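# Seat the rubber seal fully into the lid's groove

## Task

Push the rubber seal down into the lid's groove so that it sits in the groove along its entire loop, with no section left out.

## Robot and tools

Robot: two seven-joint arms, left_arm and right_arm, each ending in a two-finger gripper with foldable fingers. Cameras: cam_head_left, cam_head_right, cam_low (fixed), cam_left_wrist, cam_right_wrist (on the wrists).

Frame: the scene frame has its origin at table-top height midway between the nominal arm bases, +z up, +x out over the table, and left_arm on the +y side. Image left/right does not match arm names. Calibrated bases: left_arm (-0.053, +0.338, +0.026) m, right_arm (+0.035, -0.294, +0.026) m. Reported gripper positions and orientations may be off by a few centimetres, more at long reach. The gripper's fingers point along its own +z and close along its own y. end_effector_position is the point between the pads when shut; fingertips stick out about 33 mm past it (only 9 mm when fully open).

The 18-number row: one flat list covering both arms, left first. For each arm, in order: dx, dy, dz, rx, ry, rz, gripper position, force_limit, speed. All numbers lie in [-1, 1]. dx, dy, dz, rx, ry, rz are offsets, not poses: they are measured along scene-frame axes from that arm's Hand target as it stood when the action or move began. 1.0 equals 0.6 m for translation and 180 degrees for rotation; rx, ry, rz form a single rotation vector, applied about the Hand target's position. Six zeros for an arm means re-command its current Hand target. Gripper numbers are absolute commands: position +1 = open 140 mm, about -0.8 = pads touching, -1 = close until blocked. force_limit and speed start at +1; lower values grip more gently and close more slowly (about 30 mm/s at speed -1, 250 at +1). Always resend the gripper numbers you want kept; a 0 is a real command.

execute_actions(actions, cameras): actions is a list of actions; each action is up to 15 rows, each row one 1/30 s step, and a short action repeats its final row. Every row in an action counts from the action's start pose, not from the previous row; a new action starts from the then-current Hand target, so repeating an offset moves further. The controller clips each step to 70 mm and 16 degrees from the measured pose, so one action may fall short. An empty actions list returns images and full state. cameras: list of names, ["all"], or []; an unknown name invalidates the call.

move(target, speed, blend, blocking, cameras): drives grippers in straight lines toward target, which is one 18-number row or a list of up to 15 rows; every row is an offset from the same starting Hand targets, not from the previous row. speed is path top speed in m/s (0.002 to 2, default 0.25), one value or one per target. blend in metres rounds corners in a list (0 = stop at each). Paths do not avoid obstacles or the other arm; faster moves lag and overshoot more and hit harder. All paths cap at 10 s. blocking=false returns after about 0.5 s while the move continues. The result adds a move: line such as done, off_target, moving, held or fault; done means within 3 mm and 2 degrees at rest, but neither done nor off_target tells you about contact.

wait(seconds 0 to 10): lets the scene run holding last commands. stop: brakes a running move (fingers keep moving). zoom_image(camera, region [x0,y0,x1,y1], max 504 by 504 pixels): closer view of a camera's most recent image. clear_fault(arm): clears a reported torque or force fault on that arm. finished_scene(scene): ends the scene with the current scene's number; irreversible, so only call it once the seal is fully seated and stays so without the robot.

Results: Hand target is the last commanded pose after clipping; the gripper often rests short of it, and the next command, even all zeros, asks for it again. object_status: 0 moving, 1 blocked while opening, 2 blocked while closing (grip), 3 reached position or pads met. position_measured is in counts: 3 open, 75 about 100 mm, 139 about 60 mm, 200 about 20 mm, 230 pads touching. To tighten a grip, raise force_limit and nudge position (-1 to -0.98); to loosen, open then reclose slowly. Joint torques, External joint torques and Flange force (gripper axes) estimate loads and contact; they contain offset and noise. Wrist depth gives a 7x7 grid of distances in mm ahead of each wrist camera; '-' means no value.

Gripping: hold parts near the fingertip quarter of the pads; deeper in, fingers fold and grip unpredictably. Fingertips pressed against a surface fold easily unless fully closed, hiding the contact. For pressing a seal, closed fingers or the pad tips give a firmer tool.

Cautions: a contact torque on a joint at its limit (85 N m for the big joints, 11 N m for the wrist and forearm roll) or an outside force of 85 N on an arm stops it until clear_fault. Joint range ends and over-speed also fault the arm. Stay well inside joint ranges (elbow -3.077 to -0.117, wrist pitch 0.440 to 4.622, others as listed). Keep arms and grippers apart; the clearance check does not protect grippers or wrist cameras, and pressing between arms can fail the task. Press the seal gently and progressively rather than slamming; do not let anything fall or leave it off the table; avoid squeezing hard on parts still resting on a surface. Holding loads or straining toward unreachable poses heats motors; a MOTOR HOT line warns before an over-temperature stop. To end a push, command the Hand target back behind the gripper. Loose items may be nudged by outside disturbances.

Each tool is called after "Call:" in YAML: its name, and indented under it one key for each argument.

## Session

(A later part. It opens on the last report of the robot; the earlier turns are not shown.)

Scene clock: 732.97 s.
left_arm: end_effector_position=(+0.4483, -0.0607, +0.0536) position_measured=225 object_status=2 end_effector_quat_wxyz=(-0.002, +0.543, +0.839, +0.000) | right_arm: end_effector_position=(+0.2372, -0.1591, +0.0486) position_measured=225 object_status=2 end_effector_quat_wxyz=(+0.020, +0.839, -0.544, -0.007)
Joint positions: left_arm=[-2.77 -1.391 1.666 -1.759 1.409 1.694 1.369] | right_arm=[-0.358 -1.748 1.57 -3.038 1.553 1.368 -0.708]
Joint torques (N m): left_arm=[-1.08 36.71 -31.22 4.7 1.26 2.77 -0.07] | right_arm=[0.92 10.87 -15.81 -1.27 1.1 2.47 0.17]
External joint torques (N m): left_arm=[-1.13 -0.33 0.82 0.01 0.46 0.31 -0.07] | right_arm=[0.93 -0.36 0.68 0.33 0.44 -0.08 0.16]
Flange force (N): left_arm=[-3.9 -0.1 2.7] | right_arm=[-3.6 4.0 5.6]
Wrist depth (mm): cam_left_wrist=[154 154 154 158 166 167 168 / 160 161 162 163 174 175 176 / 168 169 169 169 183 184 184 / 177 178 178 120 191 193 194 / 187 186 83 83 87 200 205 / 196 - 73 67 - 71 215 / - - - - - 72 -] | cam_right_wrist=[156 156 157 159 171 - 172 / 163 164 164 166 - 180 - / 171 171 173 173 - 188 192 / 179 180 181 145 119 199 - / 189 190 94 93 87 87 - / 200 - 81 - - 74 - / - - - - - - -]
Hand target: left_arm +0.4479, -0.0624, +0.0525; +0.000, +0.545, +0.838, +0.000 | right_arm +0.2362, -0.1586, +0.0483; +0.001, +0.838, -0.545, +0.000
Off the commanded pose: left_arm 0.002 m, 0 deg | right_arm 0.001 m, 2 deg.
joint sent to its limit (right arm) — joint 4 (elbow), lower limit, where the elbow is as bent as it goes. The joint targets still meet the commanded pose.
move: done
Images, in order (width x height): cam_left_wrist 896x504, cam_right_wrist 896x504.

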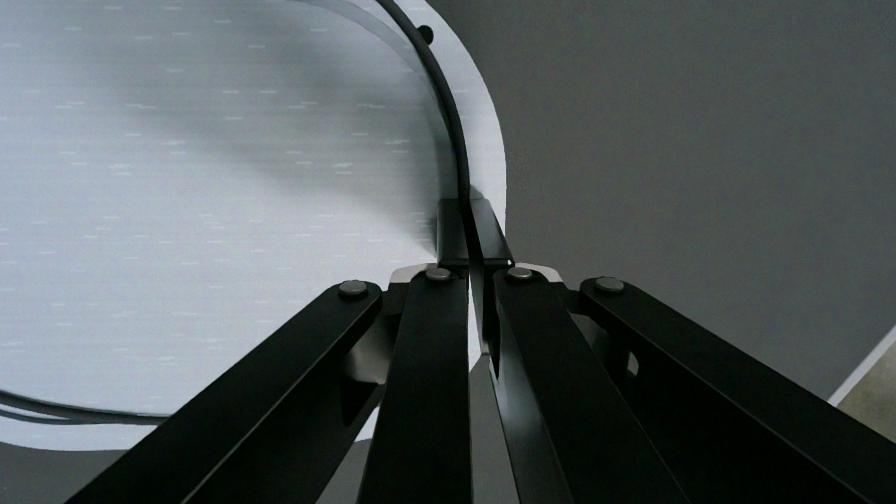

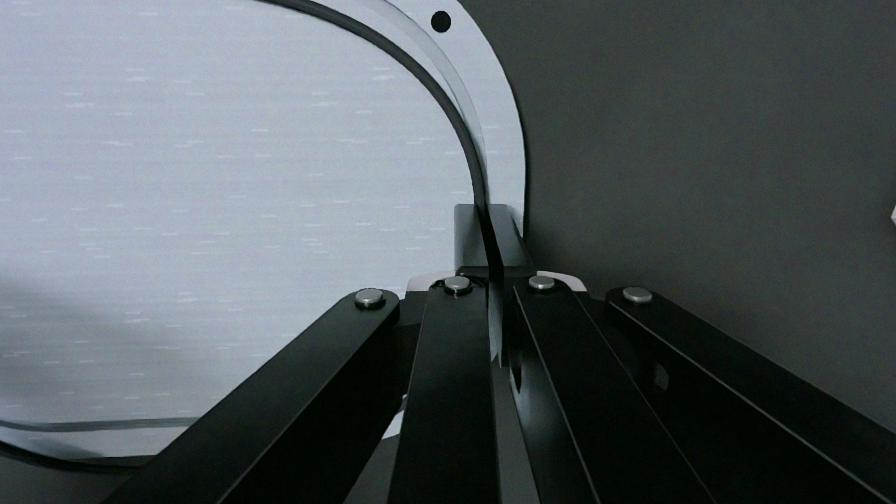

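Call:
move:
  target: [-0.0012,-0.0006,-0.0033,0,0,0,-1,-1,-1, 0.0004,0.0002,-0.0033,0,0,0,-1,-1,-1]
  speed: 0.02

Call:
move:
  target: [0,0,-0.0017,0,0,0,-1,-1,-1, 0,0,-0.0017,0,0,0,-1,-1,-1]
  speed: 0.02

Call:
move:
  target: [0,0,-0.0017,0,0,0,-1,-1,-1, 0,0,-0.0017,0,0,0,-1,-1,-1]
  speed: 0.02
  cameras: ["cam_left_wrist","cam_right_wrist"]

Scene clock: 755.57 s.
left_arm: end_effector_position=(+0.4479, -0.0611, +0.0518) position_measured=225 object_status=2 end_effector_quat_wxyz=(-0.001, +0.544, +0.839, +0.000) | right_arm: end_effector_position=(+0.2371, -0.1588, +0.0466) position_measured=225 object_status=2 end_effector_quat_wxyz=(+0.021, +0.839, -0.544, -0.008)
Joint positions: left_arm=[-2.771 -1.392 1.669 -1.76 1.411 1.697 1.369] | right_arm=[-0.356 -1.748 1.58 -3.038 1.563 1.368 -0.706]
Joint torques (N m): left_arm=[-1.06 36.67 -31.21 4.4 1.25 2.66 -0.19] | right_arm=[0.97 11.32 -16.05 -1.52 1.16 2.49 0.15]
External joint torques (N m): left_arm=[-1.16 -0.28 0.73 -0.28 0.45 0.2 -0.19] | right_arm=[0.97 0.1 0.45 0.23 0.49 -0.06 0.15]
Flange force (N): left_arm=[-2.7 -1.0 2.4] | right_arm=[-3.6 4.5 5.4]
Wrist depth (mm): cam_left_wrist=[153 152 153 156 164 165 166 / 159 159 160 160 172 173 174 / 166 167 168 168 181 182 183 / 176 176 177 119 189 191 193 / 185 184 83 83 87 197 204 / 194 - 73 67 - 71 213 / - - - - - 72 -] | cam_right_wrist=[154 154 155 156 168 171 171 / 161 161 162 163 179 176 178 / 168 169 170 171 183 - 189 / 177 178 179 145 193 194 198 / 186 188 94 93 87 85 - / 197 - 81 - - 74 - / - - - - - - -]
Hand target: left_arm +0.4472, -0.0627, +0.0505; +0.000, +0.545, +0.838, +0.000 | right_arm +0.2364, -0.1585, +0.0464; +0.001, +0.838, -0.545, +0.000
Off the commanded pose: left_arm 0.002 m, 0 deg | right_arm 0.001 m, 2 deg.
joint sent to its limit (right arm) — joint 4 (elbow), lower limit, where the elbow is as bent as it goes. The joint targets still meet the commanded pose.
move: done

Scene clock: 756.80 s.
left_arm: end_effector_position=(+0.4479, -0.0611, +0.0511) position_measured=225 object_status=2 end_effector_quat_wxyz=(-0.001, +0.544, +0.839, +0.000) | right_arm: end_effector_position=(+0.2370, -0.1588, +0.0456) position_measured=225 object_status=2 end_effector_quat_wxyz=(+0.021, +0.839, -0.544, -0.008)
Joint positions: left_arm=[-2.771 -1.392 1.671 -1.76 1.411 1.698 1.369] | right_arm=[-0.356 -1.748 1.585 -3.038 1.568 1.368 -0.705]
Joint torques (N m): left_arm=[-1.16 36.52 -30.69 4.42 1.32 2.84 -0.18] | right_arm=[0.88 11.33 -15.86 -1.62 1.17 2.49 0.11]
External joint torques (N m): left_arm=[-1.19 -0.41 1.24 -0.22 0.53 0.38 -0.18] | right_arm=[0.92 0.11 0.63 0.37 0.51 -0.07 0.1]
Flange force (N): left_arm=[-3.3 -0.7 3.6] | right_arm=[-3.3 3.7 6.2]
Wrist depth (mm): cam_left_wrist=[153 151 152 156 164 164 165 / 158 158 159 161 172 172 173 / 166 167 167 168 181 181 182 / 175 175 176 119 188 191 191 / 184 183 83 83 87 197 202 / 193 - 73 67 - 71 212 / - - - - - 72 -] | cam_right_wrist=[153 153 154 157 - - 169 / 160 160 161 162 174 175 175 / 167 168 169 170 182 - - / 174 177 178 145 191 194 - / 186 186 94 93 87 82 207 / 195 - 81 - - 74 217 / - - - - - - -]
Hand target: left_arm +0.4472, -0.0627, +0.0495; +0.000, +0.545, +0.838, +0.000 | right_arm +0.2364, -0.1585, +0.0453; +0.001, +0.838, -0.545, +0.000
Off the commanded pose: left_arm 0.002 m, 0 deg | right_arm 0.001 m, 2 deg.
joint sent to its limit (right arm) — joint 4 (elbow), lower limit, where the elbow is as bent as it goes. The joint targets still meet the commanded pose.
move: done

Scene clock: 758.03 s.
left_arm: end_effector_position=(+0.4479, -0.0611, +0.0511) position_measured=225 object_status=2 end_effector_quat_wxyz=(-0.001, +0.544, +0.839, +0.001) | right_arm: end_effector_position=(+0.2369, -0.1588, +0.0446) position_measured=225 object_status=2 end_effector_quat_wxyz=(+0.021, +0.839, -0.544, -0.008)
Joint positions: left_arm=[-2.771 -1.392 1.671 -1.76 1.412 1.699 1.369] | right_arm=[-0.355 -1.748 1.589 -3.038 1.572 1.368 -0.705]
Joint torques (N m): left_arm=[-1.26 35.93 -29.91 4.5 1.55 3.01 -0.2] | right_arm=[0.95 11.35 -15.91 -1.7 1.19 2.47 0.13]
External joint torques (N m): left_arm=[-1.45 -0.98 1.95 -0.22 0.75 0.57 -0.2] | right_arm=[0.95 0.18 0.56 0.29 0.52 -0.08 0.13]
Flange force (N): left_arm=[-4.4 -0.6 5.8] | right_arm=[-3.5 4.2 6.1]
Wrist depth (mm): cam_left_wrist=[152 151 152 155 164 164 165 / 158 158 159 161 171 172 174 / 166 166 167 167 181 181 182 / 175 175 176 119 188 191 192 / 184 184 83 83 87 197 203 / 193 - 73 67 - 71 212 / - - - - - 72 -] | cam_right_wrist=[152 152 153 156 165 166 169 / 159 160 160 161 172 - 176 / 166 167 168 169 180 - 185 / 173 176 177 145 188 195 197 / 184 185 94 93 87 87 - / 194 - 81 - - 74 - / - - - - - - -]
Hand target: left_arm +0.4472, -0.0627, +0.0484; +0.000, +0.545, +0.838, +0.000 | right_arm +0.2364, -0.1585, +0.0443; +0.001, +0.838, -0.545, +0.000
Off the commanded pose: left_arm 0.003 m, 0 deg | right_arm 0.001 m, 3 deg.
joint sent to its limit (right arm) — joint 4 (elbow), lower limit, where the elbow is as bent as it goes. The joint targets still meet the commanded pose.
move: off_target (right_arm)
Images, in order (width x height): cam_left_wrist 896x504, cam_right_wrist 896x504.

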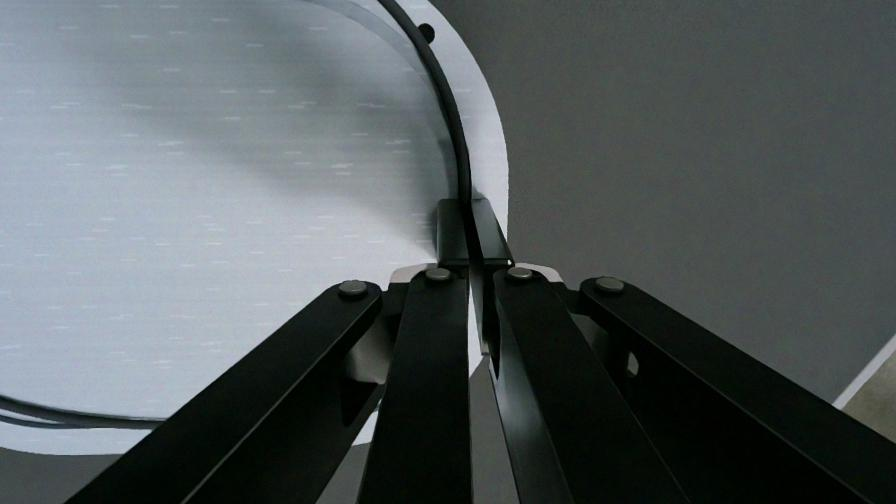

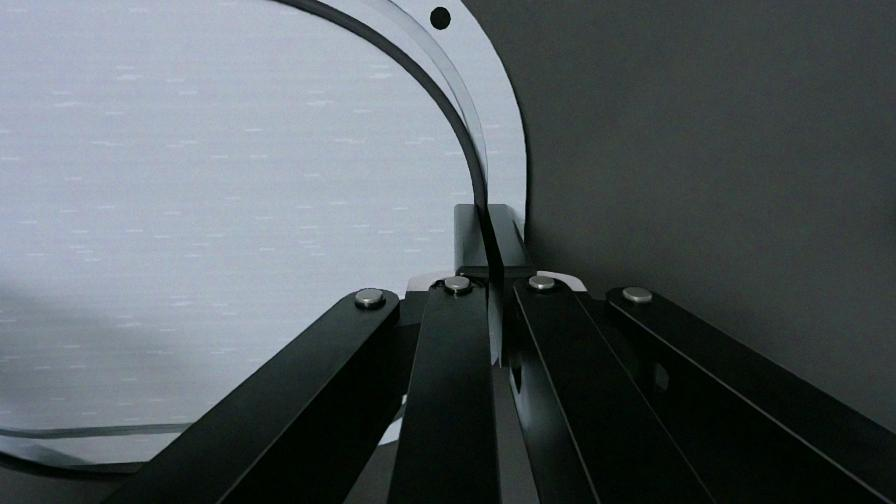

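Call:
zoom_image:
  camera: "cam_left_wrist"
  region: [410, 90, 510, 205]

Call:
zoom_image:
  camera: "cam_right_wrist"
  region: [430, 90, 530, 215]

Scaled by 4.383 from the camera's 896x504 image, which has a finer 1280x720 frame.

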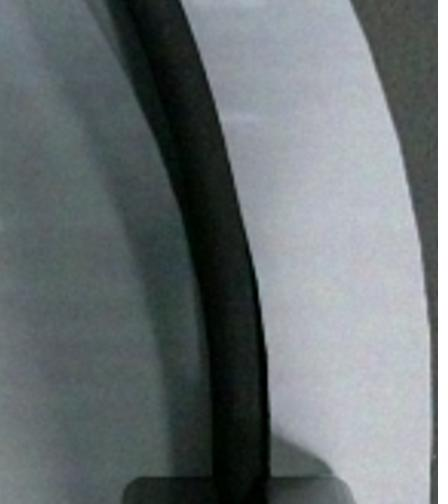

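Scaled by 4.032 from the camera's 896x504 image, which has a finer 1280x720 frame.

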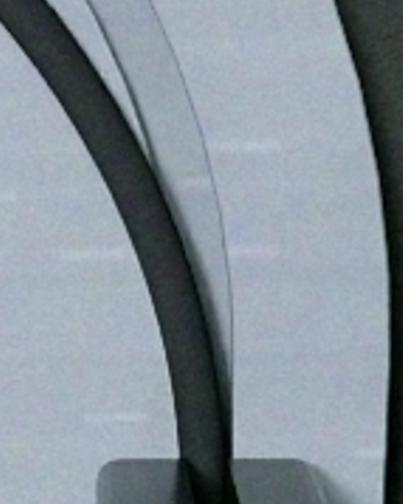

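Call:
move:
  target: [0,0,0,0,0,0,-1,-1,-1, 0.0003,0.0001,-0.0025,0,0,0,-1,-1,-1]
  speed: 0.02

Call:
move:
  target: [0,0,-0.0013,0,0,0,-1,-1,-1, 0,0,-0.0017,0,0,0,-1,-1,-1]
  speed: 0.02

Scene clock: 769.90 s.
left_arm: end_effector_position=(+0.4479, -0.0611, +0.0511) position_measured=225 object_status=2 end_effector_quat_wxyz=(-0.001, +0.544, +0.839, +0.001) | right_arm: end_effector_position=(+0.2368, -0.1587, +0.0432) position_measured=225 object_status=2 end_effector_quat_wxyz=(+0.021, +0.839, -0.544, -0.009)
Joint positions: left_arm=[-2.771 -1.392 1.671 -1.76 1.412 1.699 1.369] | right_arm=[-0.354 -1.748 1.596 -3.038 1.579 1.368 -0.704]
Joint torques (N m): left_arm=[-1.25 35.87 -29.95 4.48 1.55 3.01 -0.17] | right_arm=[0.93 12.1 -15.73 -1.85 1.32 2.6 0.1]
External joint torques (N m): left_arm=[-1.42 -0.96 1.84 -0.23 0.75 0.57 -0.17] | right_arm=[0.95 0.99 0.77 0.3 0.65 0.04 0.09]
Flange force (N): left_arm=[-4.3 -0.6 5.6] | right_arm=[-3.4 4.3 8.9]
Wrist depth (mm): cam_left_wrist=[152 151 152 155 164 164 165 / 158 159 159 160 172 172 173 / 166 166 167 167 181 181 182 / 175 175 176 120 188 191 192 / 184 184 83 83 87 197 202 / 193 - 73 67 - 71 212 / - - - - - 72 -] | cam_right_wrist=[150 151 152 153 166 166 169 / 157 158 159 160 - 172 175 / 165 166 167 168 181 - 182 / 172 174 175 145 133 - - / 182 184 94 93 87 82 - / 193 - 81 - - 74 - / - - - - - - -]
Hand target: left_arm +0.4472, -0.0627, +0.0484; +0.000, +0.545, +0.838, +0.000 | right_arm +0.2366, -0.1584, +0.0428; +0.001, +0.838, -0.545, +0.000
Off the commanded pose: left_arm 0.003 m, 0 deg | right_arm 0.000 m, 3 deg.
joint sent to its limit (right arm) — joint 4 (elbow), lower limit, where the elbow is as bent as it goes. The joint targets still meet the commanded pose.
move: off_target (right_arm)

Scene clock: 771.13 s.
left_arm: end_effector_position=(+0.4479, -0.0611, +0.0511) position_measured=225 object_status=2 end_effector_quat_wxyz=(-0.001, +0.544, +0.839, +0.001) | right_arm: end_effector_position=(+0.2368, -0.1587, +0.0431) position_measured=225 object_status=2 end_effector_quat_wxyz=(+0.021, +0.839, -0.544, -0.008)
Joint positions: left_arm=[-2.771 -1.392 1.671 -1.76 1.412 1.699 1.369] | right_arm=[-0.353 -1.748 1.597 -3.039 1.58 1.369 -0.704]
Joint torques (N m): left_arm=[-1.34 35.43 -29.33 4.6 1.71 3.16 -0.19] | right_arm=[0.34 13.19 -13.38 -1.25 1.96 2.76 0.15]
External joint torques (N m): left_arm=[-1.35 -1.47 2.55 -0.02 0.91 0.71 -0.19] | right_arm=[0.36 2.04 3.06 0.96 1.29 0.2 0.15]
Flange force (N): left_arm=[-5.1 0.0 7.5] | right_arm=[-2.0 -0.4 23.2]
Wrist depth (mm): cam_left_wrist=[152 151 152 155 164 164 165 / 158 159 159 160 172 172 173 / 166 166 167 167 180 181 182 / 174 175 176 124 188 191 191 / 184 183 83 83 87 197 202 / 193 - 73 67 - 71 212 / - - - - - 72 -] | cam_right_wrist=[150 151 152 153 - - - / 157 158 158 160 173 176 178 / 165 166 167 168 180 181 185 / 172 174 175 131 187 - 197 / 182 184 94 93 87 82 204 / 193 - 81 - - 74 211 / - - - - - - -]
Hand target: left_arm +0.4472, -0.0627, +0.0477; +0.000, +0.545, +0.838, +0.000 | right_arm +0.2366, -0.1584, +0.0418; +0.001, +0.838, -0.545, +0.000
Off the commanded pose: left_arm 0.004 m, 0 deg | right_arm 0.001 m, 2 deg.
joint read past its limit (right arm) — joint 4 (elbow), lower limit, where the elbow is as bent as it goes.
joint sent to its limit (right arm) — joint 4 (elbow), lower limit, where the elbow is as bent as it goes. The joint targets still meet the commanded pose.
move: off_target (left_arm)

Call:
move:
  target:
    - [0,0,0.0027,0,0,0,-1,-1,-1, 0,0,0.0013,0,0,0,-1,-1,-1]
    - [0,0,0.0027,0,0,0,-0.62,-1,-1, 0,0,0.0013,0,0,0,-1,-1,-1]
  speed: 0.02
  cameras: ["all"]

Call:
zoom_image:
  camera: "cam_left_wrist"
  region: [400, 60, 540, 280]

Scene clock: 783.33 s.
left_arm: end_effector_position=(+0.4480, -0.0615, +0.0512) position_measured=208 object_status=0 end_effector_quat_wxyz=(-0.001, +0.544, +0.839, +0.000) | right_arm: end_effector_position=(+0.2368, -0.1587, +0.0431) position_measured=225 object_status=2 end_effector_quat_wxyz=(+0.020, +0.839, -0.544, -0.008)
Joint positions: left_arm=[-2.771 -1.392 1.671 -1.76 1.412 1.7 1.369] | right_arm=[-0.353 -1.748 1.597 -3.039 1.58 1.369 -0.704]
Joint torques (N m): left_arm=[-1.16 36.51 -30.57 4.66 1.17 2.68 -0.17] | right_arm=[0.16 12.41 -15.13 -1.19 1.68 2.94 0.12]
External joint torques (N m): left_arm=[-1.19 -0.42 1.39 -0.01 0.38 0.21 -0.17] | right_arm=[0.17 1.27 1.33 1.02 1.01 0.39 0.11]
Flange force (N): left_arm=[-4.1 -0.3 3.4] | right_arm=[-1.5 -2.0 12.9]
Wrist depth (mm): cam_left_wrist=[152 151 152 155 164 164 165 / 158 159 159 160 171 172 173 / 166 167 167 167 180 181 182 / 175 175 174 171 186 191 192 / 185 182 89 94 89 84 202 / 193 68 71 71 - 72 209 / - - - - - 70 -] | cam_right_wrist=[150 151 152 153 - - 165 / 157 158 159 160 174 - - / 165 166 167 168 182 - - / 171 175 175 145 188 - - / 182 183 94 93 87 82 - / 193 - 81 - - 74 - / - - - - - - -]
Hand target: left_arm +0.4472, -0.0627, +0.0493; +0.000, +0.545, +0.838, +0.000 | right_arm +0.2366, -0.1584, +0.0426; +0.001, +0.838, -0.545, +0.000
Off the commanded pose: left_arm 0.002 m, 0 deg | right_arm 0.001 m, 2 deg.
joint read past its limit (right arm) — joint 4 (elbow), lower limit, where the elbow is as bent as it goes.
joint sent to its limit (right arm) — joint 4 (elbow), lower limit, where the elbow is as bent as it goes. The joint targets still meet the commanded pose.
move: done

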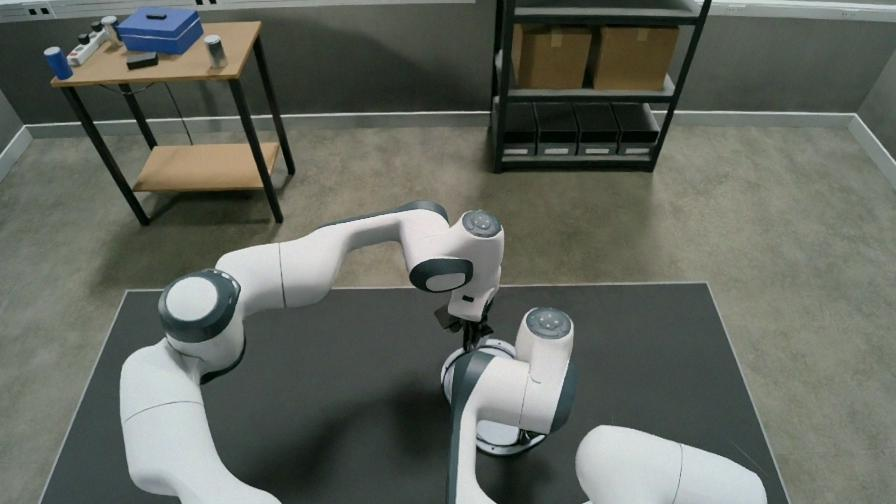

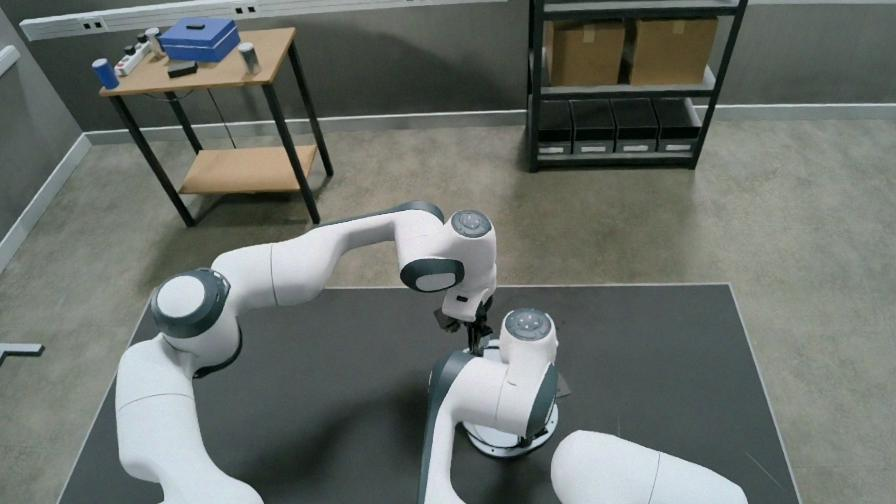

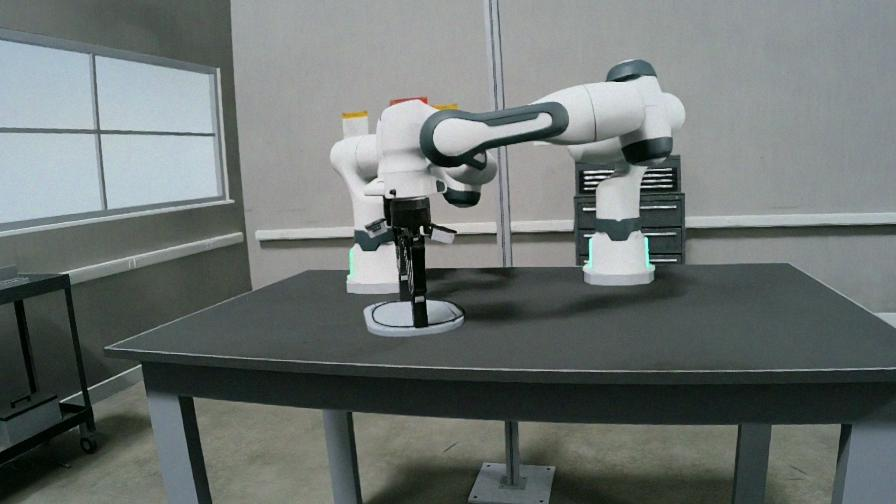

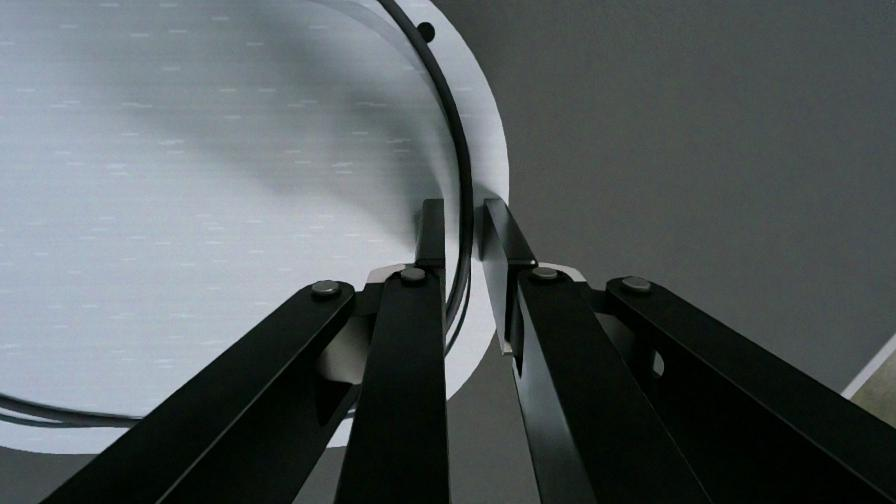

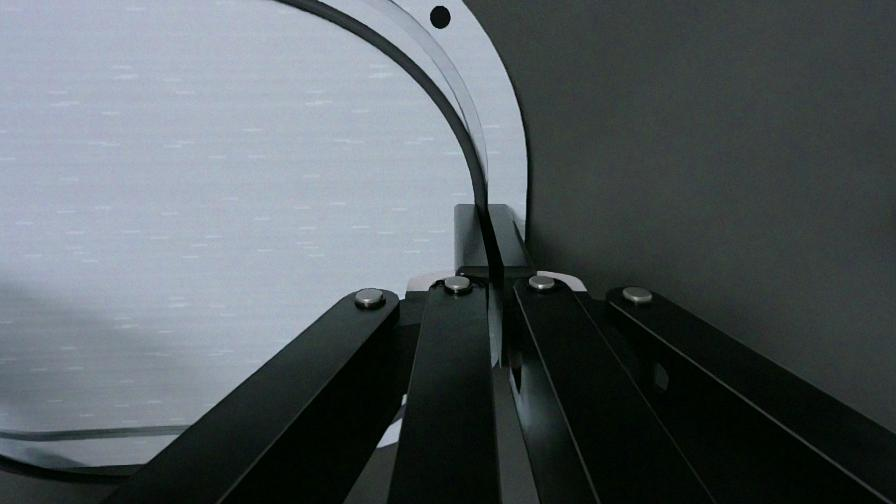

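Scaled by 2.291 from the camera's 896x504 image, which has a finer 1280x720 frame.

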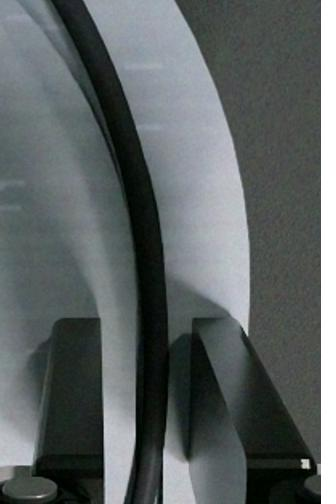

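Call:
move:
  target:
    - [0,0,0.05,0,0,0,-0.62,-1,-1, 0,0,0,0,0,0,-1,-1,-1]
    - [0,0,0.05,0,0,0,-1,-1,-1, 0,0,0,0,0,0,-1,-1,-1]
  speed: 0.05
  cameras: ["cam_left_wrist","cam_right_wrist"]

Call:
zoom_image:
  camera: "cam_left_wrist"
  region: [400, 0, 540, 200]

Scene clock: 790.97 s.
left_arm: end_effector_position=(+0.4469, -0.0643, +0.0785) position_measured=230 object_status=0 end_effector_quat_wxyz=(+0.002, +0.545, +0.839, +0.000) | right_arm: end_effector_position=(+0.2368, -0.1587, +0.0431) position_measured=225 object_status=2 end_effector_quat_wxyz=(+0.020, +0.839, -0.544, -0.008)
Joint positions: left_arm=[-2.77 -1.364 1.632 -1.759 1.382 1.67 1.369] | right_arm=[-0.353 -1.748 1.597 -3.039 1.58 1.369 -0.704]
Joint torques (N m): left_arm=[-0.27 37.01 -31.65 6 0.33 2.2 0.07] | right_arm=[0.13 12.37 -15.12 -1.12 1.68 2.95 0.12]
External joint torques (N m): left_arm=[-0.38 0.39 0.2 0.71 -0.48 -0.26 0.07] | right_arm=[0.13 1.16 1.34 1.01 1.01 0.4 0.11]
Flange force (N): left_arm=[-4.0 1.5 -1.2] | right_arm=[-1.3 -2.2 12.8]
Wrist depth (mm): cam_left_wrist=[175 175 176 180 188 190 191 / 183 184 185 187 198 199 200 / 192 193 194 193 207 209 210 / 203 203 204 124 217 220 221 / 214 213 82 83 88 228 239 / 227 - 71 67 - 70 1325 / - - - - - 71 -] | cam_right_wrist=[150 151 152 153 165 166 167 / 157 158 158 160 169 172 175 / 165 166 167 168 179 182 184 / 172 174 175 145 133 194 - / 183 183 94 93 87 82 - / 193 - 81 - - 74 - / - - - - - - -]
Hand target: left_arm +0.4472, -0.0627, +0.0793; +0.000, +0.545, +0.838, +0.000 | right_arm +0.2366, -0.1584, +0.0426; +0.001, +0.838, -0.545, +0.000
Off the commanded pose: left_arm 0.002 m, 0 deg | right_arm 0.001 m, 2 deg.
joint read past its limit (right arm) — joint 4 (elbow), lower limit, where the elbow is as bent as it goes.
joint sent to its limit (right arm) — joint 4 (elbow), lower limit, where the elbow is as bent as it goes. The joint targets still meet the commanded pose.
move: done
Images, in order (width x height): cam_left_wrist 896x504, cam_right_wrist 896x504.

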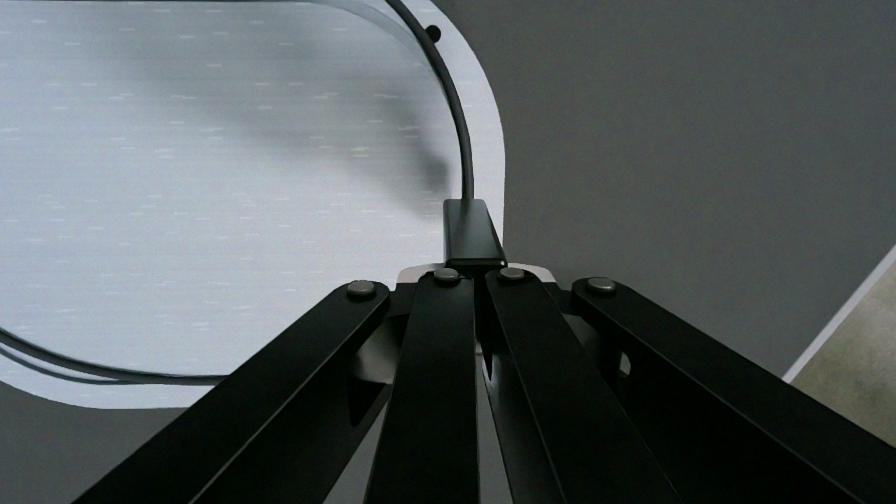

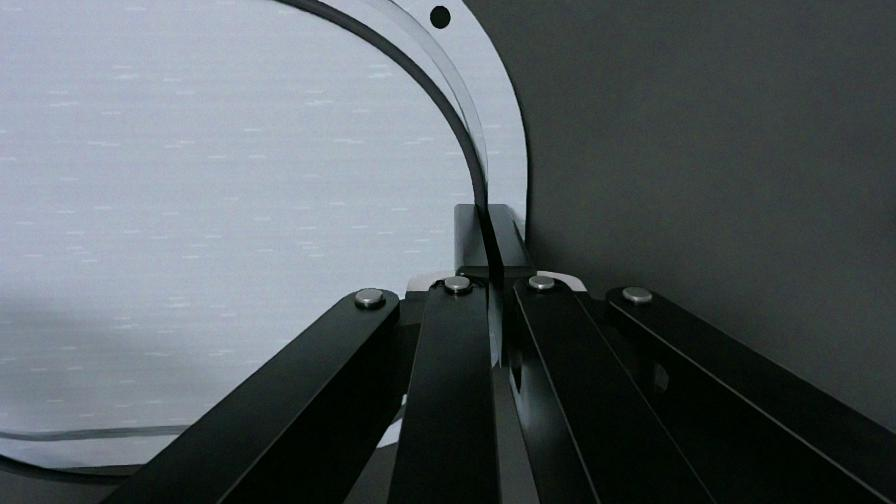

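Scaled by 2.520 from the camera's 896x504 image, which has a finer 1280x720 frame.

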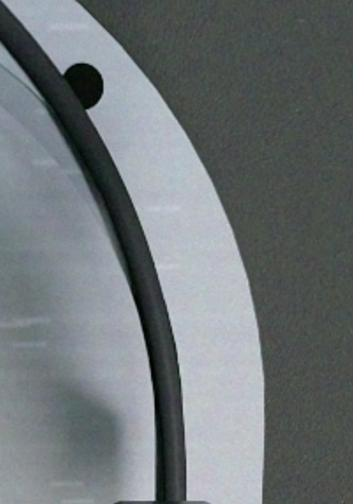

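Call:
move:
  target: [0,0,-0.0417,0,0,0,-1,-1,-1, 0,0,0,0,0,0,-1,-1,-1]
  speed: 0.05

Call:
move:
  target: [0,0,-0.0033,0,0,0,-1,-1,-1, 0,0,0,0,0,0,-1,-1,-1]
  speed: 0.02

Call:
move:
  target: [0,0,-0.0033,0,0,0,-1,-1,-1, 0,0,0,0,0,0,-1,-1,-1]
  speed: 0.02
  cameras: ["cam_left_wrist"]

Scene clock: 806.10 s.
left_arm: end_effector_position=(+0.4475, -0.0608, +0.0551) position_measured=230 object_status=3 end_effector_quat_wxyz=(-0.002, +0.544, +0.839, +0.001) | right_arm: end_effector_position=(+0.2368, -0.1587, +0.0431) position_measured=225 object_status=2 end_effector_quat_wxyz=(+0.020, +0.839, -0.544, -0.008)
Joint positions: left_arm=[-2.77 -1.388 1.665 -1.76 1.406 1.692 1.369] | right_arm=[-0.353 -1.748 1.597 -3.039 1.58 1.369 -0.704]
Joint velocities: left_arm=[-0.001 0.001 -0.002 0.001 0.002 0.004 -0.001] | right_arm=[within noise]
Joint torques (N m): left_arm=[-1.09 36.75 -31.41 4.64 1.25 2.69 -0.13] | right_arm=[0.16 12.39 -15.11 -1.14 1.69 2.95 0.1]
External joint torques (N m): left_arm=[-0.99 -0.18 0.55 -0.02 0.46 0.24 -0.13] | right_arm=[0.11 1.25 1.37 0.96 1.01 0.4 0.1]
Flange force (N): left_arm=[-3.1 -0.3 2.1] | right_arm=[-1.2 -2.2 13.1]
Wrist depth (mm): cam_left_wrist=[155 155 156 160 167 168 169 / 162 163 163 165 176 176 177 / 170 171 171 170 185 186 186 / 178 180 180 124 192 194 196 / 188 188 82 83 88 201 207 / 197 68 71 67 - 70 219 / - - - - - 71 -] | cam_right_wrist=[150 151 152 154 165 167 168 / 158 158 159 160 171 172 176 / 165 166 167 168 184 185 - / 172 174 175 145 188 189 - / 183 184 94 93 87 82 - / 192 - 81 - - 74 - / - - - - - - -]
Hand target: left_arm +0.4472, -0.0627, +0.0543; +0.000, +0.545, +0.838, +0.000 | right_arm +0.2366, -0.1584, +0.0426; +0.001, +0.838, -0.545, +0.000
Off the commanded pose: left_arm 0.002 m, 0 deg | right_arm 0.001 m, 2 deg.
joint read past its limit (right arm) — joint 4 (elbow), lower limit, where the elbow is as bent as it goes.
joint sent to its limit (right arm) — joint 4 (elbow), lower limit, where the elbow is as bent as it goes. The joint targets still meet the commanded pose.
move: done

Scene clock: 806.80 s.
left_arm: end_effector_position=(+0.4476, -0.0613, +0.0540) position_measured=230 object_status=3 end_effector_quat_wxyz=(-0.001, +0.544, +0.839, +0.000) | right_arm: end_effector_position=(+0.2368, -0.1587, +0.0431) position_measured=225 object_status=2 end_effector_quat_wxyz=(+0.020, +0.839, -0.544, -0.008)
Joint positions: left_arm=[-2.771 -1.389 1.667 -1.76 1.407 1.695 1.369] | right_arm=[-0.353 -1.748 1.597 -3.039 1.58 1.369 -0.704]
Joint torques (N m): left_arm=[-1.09 36.5 -30.63 4.62 1.38 2.82 -0.18] | right_arm=[0.12 12.43 -15.12 -1.17 1.68 2.95 0.13]
External joint torques (N m): left_arm=[-1.15 -0.3 1.19 -0.1 0.59 0.37 -0.18] | right_arm=[0.14 1.24 1.34 0.99 1 0.4 0.12]
Flange force (N): left_arm=[-3.5 -0.5 3.5] | right_arm=[-1.4 -2.1 12.9]
Wrist depth (mm): cam_left_wrist=[154 154 154 159 166 167 168 / 161 161 162 163 174 175 175 / 169 169 170 169 184 184 185 / 178 178 179 124 191 194 195 / 188 187 82 83 88 200 206 / 196 68 71 67 - 70 217 / - - - - - 71 -] | cam_right_wrist=[150 151 152 153 - 166 167 / 157 158 158 160 - 172 - / 165 165 167 168 177 - 184 / 172 175 176 145 173 - 193 / 183 183 94 93 87 82 - / 193 - 81 - - 74 - / - - - - - - -]
Hand target: left_arm +0.4472, -0.0627, +0.0523; +0.000, +0.545, +0.838, +0.000 | right_arm +0.2366, -0.1584, +0.0426; +0.001, +0.838, -0.545, +0.000
Off the commanded pose: left_arm 0.002 m, 0 deg | right_arm 0.001 m, 2 deg.
joint read past its limit (right arm) — joint 4 (elbow), lower limit, where the elbow is as bent as it goes.
joint sent to its limit (right arm) — joint 4 (elbow), lower limit, where the elbow is as bent as it goes. The joint targets still meet the commanded pose.
move: done

Scene clock: 807.50 s.
left_arm: end_effector_position=(+0.4475, -0.0615, +0.0520) position_measured=230 object_status=3 end_effector_quat_wxyz=(-0.001, +0.544, +0.839, +0.000) | right_arm: end_effector_position=(+0.2368, -0.1587, +0.0431) position_measured=225 object_status=2 end_effector_quat_wxyz=(+0.020, +0.839, -0.544, -0.008)
Joint positions: left_arm=[-2.772 -1.39 1.67 -1.76 1.41 1.699 1.369] | right_arm=[-0.353 -1.748 1.597 -3.039 1.58 1.369 -0.704]
Joint torques (N m): left_arm=[-0.93 36.57 -30.66 4.74 1.27 2.75 -0.18] | right_arm=[0.14 12.4 -15.09 -1.17 1.68 2.94 0.13]
External joint torques (N m): left_arm=[-0.97 -0.34 1.27 0.04 0.48 0.29 -0.18] | right_arm=[0.11 1.21 1.38 0.98 1 0.4 0.13]
Flange force (N): left_arm=[-3.5 -0.2 3.3] | right_arm=[-1.3 -2.1 13.0]
Wrist depth (mm): cam_left_wrist=[152 152 153 156 164 165 166 / 159 159 160 161 172 173 174 / 167 167 168 168 181 182 183 / 176 176 176 124 189 192 192 / 185 186 82 83 88 198 204 / 194 68 71 67 - 70 215 / - - - - - 71 -] | cam_right_wrist=[150 151 152 153 165 - 170 / 157 158 159 160 171 172 - / 165 166 167 168 179 - 184 / 171 175 175 145 - 192 195 / 183 183 94 93 87 82 - / 193 - 81 - - 74 - / - - - - - - -]
Hand target: left_arm +0.4472, -0.0627, +0.0503; +0.000, +0.545, +0.838, +0.000 | right_arm +0.2366, -0.1584, +0.0426; +0.001, +0.838, -0.545, +0.000
Off the commanded pose: left_arm 0.002 m, 0 deg | right_arm 0.001 m, 2 deg.
joint read past its limit (right arm) — joint 4 (elbow), lower limit, where the elbow is as bent as it goes.
joint sent to its limit (right arm) — joint 4 (elbow), lower limit, where the elbow is as bent as it goes. The joint targets still meet the commanded pose.
move: done
Images, in order (width x height): cam_left_wrist 896x504.

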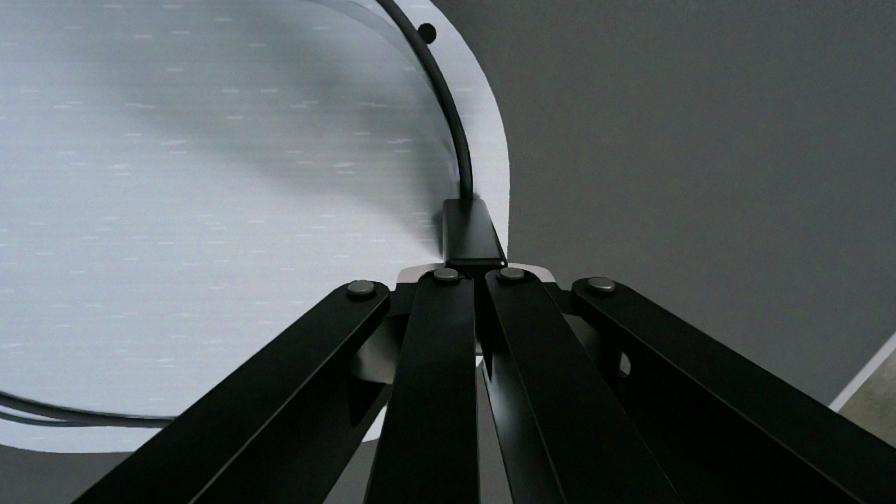

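Call:
move:
  target: [0,0,-0.0025,0,0,0,-1,-1,-1, 0,0,0,0,0,0,-1,-1,-1]
  speed: 0.02

Call:
move:
  target: [0,0,-0.0025,0,0,0,-1,-1,-1, 0,0,0,0,0,0,-1,-1,-1]
  speed: 0.02

Call:
move:
  target: [0,0,-0.0025,0,0,0,-1,-1,-1, 0,0,0,0,0,0,-1,-1,-1]
  speed: 0.02
  cameras: ["cam_left_wrist"]

Scene clock: 815.57 s.
left_arm: end_effector_position=(+0.4477, -0.0616, +0.0518) position_measured=230 object_status=3 end_effector_quat_wxyz=(-0.001, +0.544, +0.839, +0.000) | right_arm: end_effector_position=(+0.2368, -0.1587, +0.0431) position_measured=225 object_status=2 end_effector_quat_wxyz=(+0.020, +0.839, -0.544, -0.008)
Joint positions: left_arm=[-2.772 -1.39 1.671 -1.76 1.41 1.699 1.369] | right_arm=[-0.353 -1.748 1.597 -3.039 1.58 1.369 -0.704]
Joint torques (N m): left_arm=[-1.1 35.77 -29.55 4.7 1.6 2.99 -0.18] | right_arm=[0.12 12.43 -15.12 -1.16 1.68 2.95 0.12]
External joint torques (N m): left_arm=[-1.28 -1.13 2.33 -0.06 0.8 0.54 -0.18] | right_arm=[0.08 1.23 1.32 1.05 1.02 0.41 0.11]
Flange force (N): left_arm=[-4.7 -0.1 6.4] | right_arm=[-1.3 -2.6 12.8]
Wrist depth (mm): cam_left_wrist=[153 152 153 156 165 165 165 / 159 159 160 162 173 173 174 / 166 167 168 168 181 183 183 / 176 176 176 125 189 191 192 / 185 186 82 83 88 198 203 / 194 68 71 67 - 70 215 / - - - - - 71 -] | cam_right_wrist=[150 151 152 154 166 165 165 / 157 158 159 159 172 - - / 165 165 167 168 177 - - / 172 174 176 145 131 191 - / 182 183 94 93 87 87 - / 193 - 81 - - 74 - / - - - - - - -]
Hand target: left_arm +0.4472, -0.0627, +0.0488; +0.000, +0.545, +0.838, +0.000 | right_arm +0.2366, -0.1584, +0.0426; +0.001, +0.838, -0.545, +0.000
Off the commanded pose: left_arm 0.003 m, 0 deg | right_arm 0.001 m, 2 deg.
joint read past its limit (right arm) — joint 4 (elbow), lower limit, where the elbow is as bent as it goes.
joint sent to its limit (right arm) — joint 4 (elbow), lower limit, where the elbow is as bent as it goes. The joint targets still meet the commanded pose.
move: done

Scene clock: 816.27 s.
left_arm: end_effector_position=(+0.4477, -0.0616, +0.0517) position_measured=230 object_status=3 end_effector_quat_wxyz=(-0.001, +0.544, +0.839, +0.000) | right_arm: end_effector_position=(+0.2368, -0.1587, +0.0431) position_measured=225 object_status=2 end_effector_quat_wxyz=(+0.020, +0.839, -0.544, -0.008)
Joint positions: left_arm=[-2.772 -1.39 1.671 -1.761 1.41 1.7 1.369] | right_arm=[-0.353 -1.748 1.597 -3.039 1.58 1.369 -0.704]
Joint torques (N m): left_arm=[-1.27 34.98 -28.42 4.74 1.91 3.24 -0.17] | right_arm=[0.14 12.38 -15.08 -1.11 1.69 2.96 0.14]
External joint torques (N m): left_arm=[-1.19 -1.91 3.51 0.09 1.12 0.78 -0.17] | right_arm=[0.09 1.25 1.39 0.98 1.01 0.4 0.13]
Flange force (N): left_arm=[-5.5 0.4 9.6] | right_arm=[-1.3 -2.3 13.1]
Wrist depth (mm): cam_left_wrist=[153 152 152 156 164 165 166 / 158 159 159 162 172 173 173 / 166 167 168 168 181 182 182 / 175 176 176 125 189 191 192 / 184 185 82 83 88 198 203 / 194 67 71 67 - 70 216 / - - - - - 71 -] | cam_right_wrist=[150 151 152 154 163 163 171 / 157 158 158 160 176 172 - / 165 166 167 168 179 - 183 / 172 174 175 131 132 - 195 / 182 184 94 93 87 82 203 / 193 - 81 - - 74 - / - - - - - - -]
Hand target: left_arm +0.4472, -0.0627, +0.0473; +0.000, +0.545, +0.838, +0.000 | right_arm +0.2366, -0.1584, +0.0426; +0.001, +0.838, -0.545, +0.000
Off the commanded pose: left_arm 0.005 m, 0 deg | right_arm 0.001 m, 2 deg.
joint read past its limit (right arm) — joint 4 (elbow), lower limit, where the elbow is as bent as it goes.
joint sent to its limit (right arm) — joint 4 (elbow), lower limit, where the elbow is as bent as it goes. The joint targets still meet the commanded pose.
move: off_target (left_arm)

Scene clock: 816.97 s.
left_arm: end_effector_position=(+0.4480, -0.0619, +0.0517) position_measured=230 object_status=3 end_effector_quat_wxyz=(+0.000, +0.545, +0.839, +0.000) | right_arm: end_effector_position=(+0.2369, -0.1587, +0.0431) position_measured=225 object_status=2 end_effector_quat_wxyz=(+0.020, +0.839, -0.544, -0.008)
Joint positions: left_arm=[-2.772 -1.39 1.671 -1.761 1.412 1.701 1.369] | right_arm=[-0.353 -1.748 1.597 -3.039 1.58 1.369 -0.704]
Joint velocities: left_arm=[-0.001 -0.001 0.001 0.001 0.002 0.003 0] | right_arm=[within noise]
Joint torques (N m): left_arm=[-1.43 34.24 -27.36 4.84 2.05 3.29 -0.21] | right_arm=[0.16 12.45 -15.07 -1.4 1.12 2.58 0.13]
External joint torques (N m): left_arm=[-1.27 -2.63 4.55 0.26 1.26 0.83 -0.21] | right_arm=[0.2 1.31 1.38 0.8 0.46 0.03 0.12]
Flange force (N): left_arm=[-7.0 1.0 12.1] | right_arm=[-1.5 -0.9 10.3]
Wrist depth (mm): cam_left_wrist=[152 152 152 155 164 165 166 / 158 159 159 160 172 173 174 / 167 167 167 168 181 182 183 / 175 176 176 125 189 192 192 / 184 185 82 83 88 198 203 / 194 68 71 67 - 70 215 / - - - - - 71 -] | cam_right_wrist=[151 151 152 154 165 166 167 / 157 158 158 160 - 174 175 / 165 166 167 168 181 - - / 172 174 176 145 - - - / 182 184 94 93 87 82 - / 193 - 81 - - 74 - / - - - - - - -]
Hand target: left_arm +0.4472, -0.0627, +0.0458; +0.000, +0.545, +0.838, +0.000 | right_arm +0.2366, -0.1584, +0.0426; +0.001, +0.838, -0.545, +0.000
Off the commanded pose: left_arm 0.006 m, 0 deg | right_arm 0.001 m, 2 deg.
joint read past its limit (right arm) — joint 4 (elbow), lower limit, where the elbow is as bent as it goes.
joint sent to its limit (right arm) — joint 4 (elbow), lower limit, where the elbow is as bent as it goes. The joint targets still meet the commanded pose.
move: off_target (left_arm)
Images, in order (width x height): cam_left_wrist 896x504.

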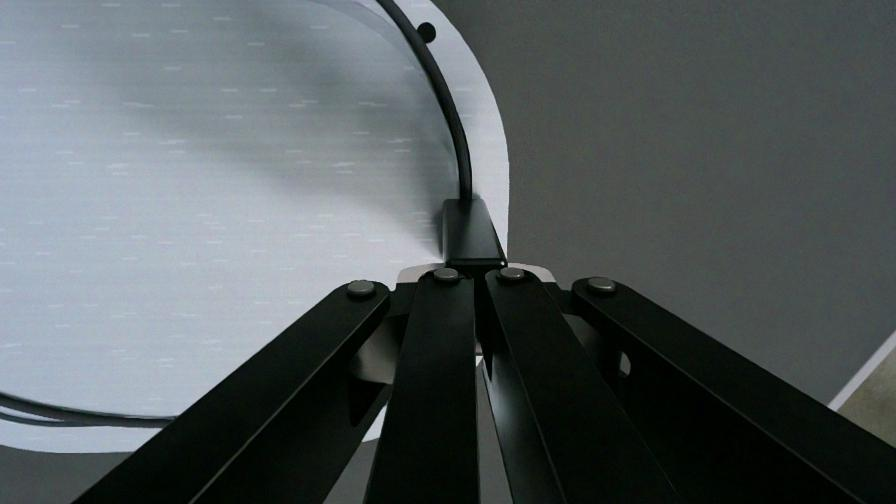

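Call:
move:
  target: [0,0,-0.0083,0,0,0,-1,-1,-1, 0,0,0,0,0,0,-1,-1,-1]
  speed: 0.02

Scene clock: 823.73 s.
left_arm: end_effector_position=(+0.4489, -0.0633, +0.0515) position_measured=230 object_status=3 end_effector_quat_wxyz=(+0.003, +0.545, +0.838, +0.000) | right_arm: end_effector_position=(+0.2370, -0.1585, +0.0431) position_measured=225 object_status=2 end_effector_quat_wxyz=(+0.020, +0.839, -0.544, -0.008)
Joint positions: left_arm=[-2.772 -1.391 1.672 -1.761 1.415 1.707 1.369] | right_arm=[-0.353 -1.747 1.597 -3.039 1.581 1.37 -0.703]
Joint velocities: left_arm=[0 0.001 -0.001 0 0.002 0.004 -0.001] | right_arm=[within noise]
Joint torques (N m): left_arm=[-1.73 32.1 -23.53 4.9 2.38 3.43 -0.27] | right_arm=[0.15 12.59 -15.15 -1.43 0.92 2.48 0.06]
External joint torques (N m): left_arm=[-1.67 -4.77 8.42 0.28 1.58 0.95 -0.27] | right_arm=[0.15 1.46 1.32 0.76 0.24 -0.07 0.06]
Flange force (N): left_arm=[-10.1 1.8 20.5] | right_arm=[-1.1 -1.1 9.0]
Wrist depth (mm): cam_left_wrist=[152 151 152 155 164 164 165 / 158 158 159 160 172 173 174 / 166 167 167 167 180 182 182 / 174 175 176 125 189 191 192 / 184 185 82 83 88 198 204 / 193 68 71 67 - 70 216 / - - - - - 71 -] | cam_right_wrist=[150 151 152 153 167 166 167 / 158 158 159 160 167 172 - / 165 166 167 168 170 - - / 172 174 175 145 189 191 - / 183 183 94 93 87 82 - / 193 - 81 - - 74 - / - - - - - - -]
Hand target: left_arm +0.4472, -0.0627, +0.0408; +0.000, +0.545, +0.838, +0.000 | right_arm +0.2366, -0.1584, +0.0426; +0.001, +0.838, -0.545, +0.000
Off the commanded pose: left_arm 0.011 m, 0 deg | right_arm 0.001 m, 2 deg.
joint read past its limit (right arm) — joint 4 (elbow), lower limit, where the elbow is as bent as it goes.
joint sent to its limit (right arm) — joint 4 (elbow), lower limit, where the elbow is as bent as it goes. The joint targets still meet the commanded pose.
move: off_target (left_arm)

Call:
move:
  target:
    - [0,0,0.0083,0,0,0,-1,-1,-1, 0,0,0,0,0,0,-1,-1,-1]
    - [0,0,0.0083,0,0,0,-1,-1,-1, 0,0,0.0003,0,0,0,-0.62,-1,-1]
  speed: 0.02
  cameras: ["cam_left_wrist","cam_right_wrist"]

Call:
zoom_image:
  camera: "cam_right_wrist"
  region: [420, 60, 560, 280]

Scene clock: 832.00 s.
left_arm: end_effector_position=(+0.4491, -0.0635, +0.0516) position_measured=230 object_status=3 end_effector_quat_wxyz=(+0.003, +0.545, +0.838, +0.000) | right_arm: end_effector_position=(+0.2367, -0.1584, +0.0430) position_measured=208 object_status=0 end_effector_quat_wxyz=(+0.020, +0.839, -0.544, -0.009)
Joint positions: left_arm=[-2.772 -1.39 1.672 -1.761 1.416 1.707 1.369] | right_arm=[-0.353 -1.746 1.597 -3.039 1.581 1.37 -0.703]
Joint torques (N m): left_arm=[-1.21 34.2 -26.34 4.66 1.24 2.45 -0.22] | right_arm=[0.23 12.03 -16.16 -1.16 1.58 2.84 0.09]
External joint torques (N m): left_arm=[-1.24 -2.6 5.48 0.02 0.44 -0.01 -0.22] | right_arm=[0.21 0.86 0.29 1.03 0.9 0.29 0.08]
Flange force (N): left_arm=[-6.5 0.8 11.4] | right_arm=[-1.6 -2.2 6.9]
Wrist depth (mm): cam_left_wrist=[152 151 152 155 164 164 166 / 158 158 159 161 172 173 174 / 166 166 167 168 181 182 183 / 175 175 176 125 189 191 193 / 184 185 82 83 88 199 204 / 193 68 71 67 - 70 216 / - - - - - 71 -] | cam_right_wrist=[150 151 152 154 163 - 168 / 157 158 158 159 - 174 174 / 165 166 167 168 - 181 - / 171 174 175 173 114 - - / 183 182 94 111 87 87 202 / 191 - - 194 - 74 - / - - - - - - -]
Hand target: left_arm +0.4472, -0.0627, +0.0458; +0.000, +0.545, +0.838, +0.000 | right_arm +0.2366, -0.1584, +0.0428; +0.001, +0.838, -0.545, +0.000
Off the commanded pose: left_arm 0.006 m, 0 deg | right_arm 0.000 m, 2 deg.
joint read past its limit (right arm) — joint 4 (elbow), lower limit, where the elbow is as bent as it goes.
joint sent to its limit (right arm) — joint 4 (elbow), lower limit, where the elbow is as bent as it goes. The joint targets still meet the commanded pose.
move: off_target (left_arm)
Images, in order (width x height): cam_left_wrist 896x504, cam_right_wrist 896x504.

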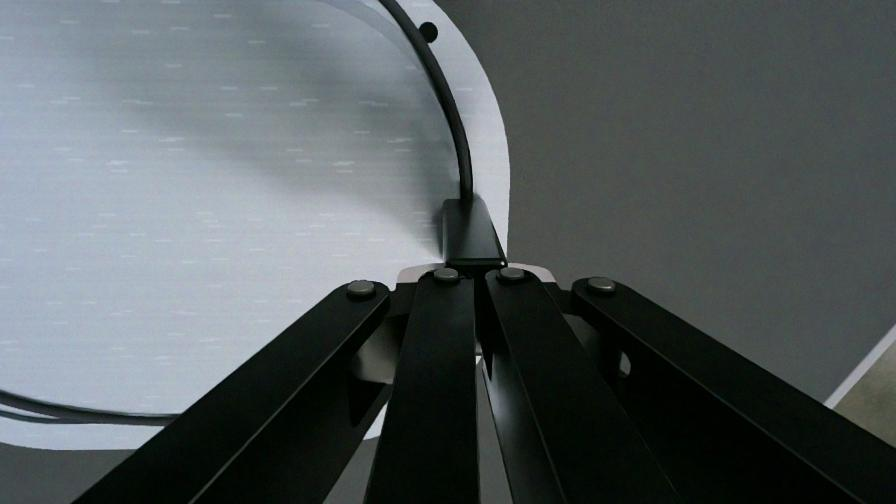

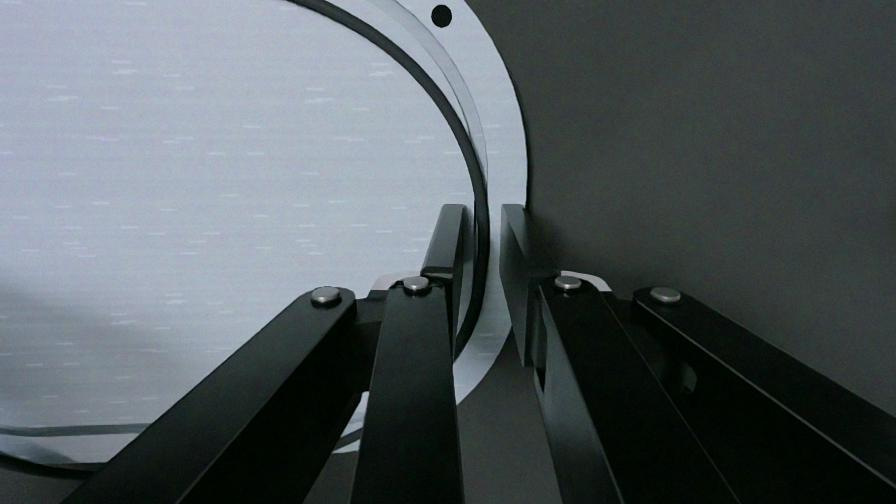

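Scaled by 2.291 from the camera's 896x504 image, which has a finer 1280x720 frame.

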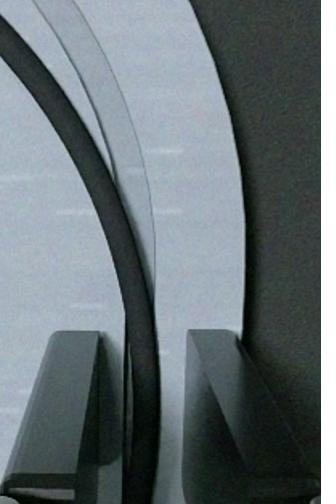

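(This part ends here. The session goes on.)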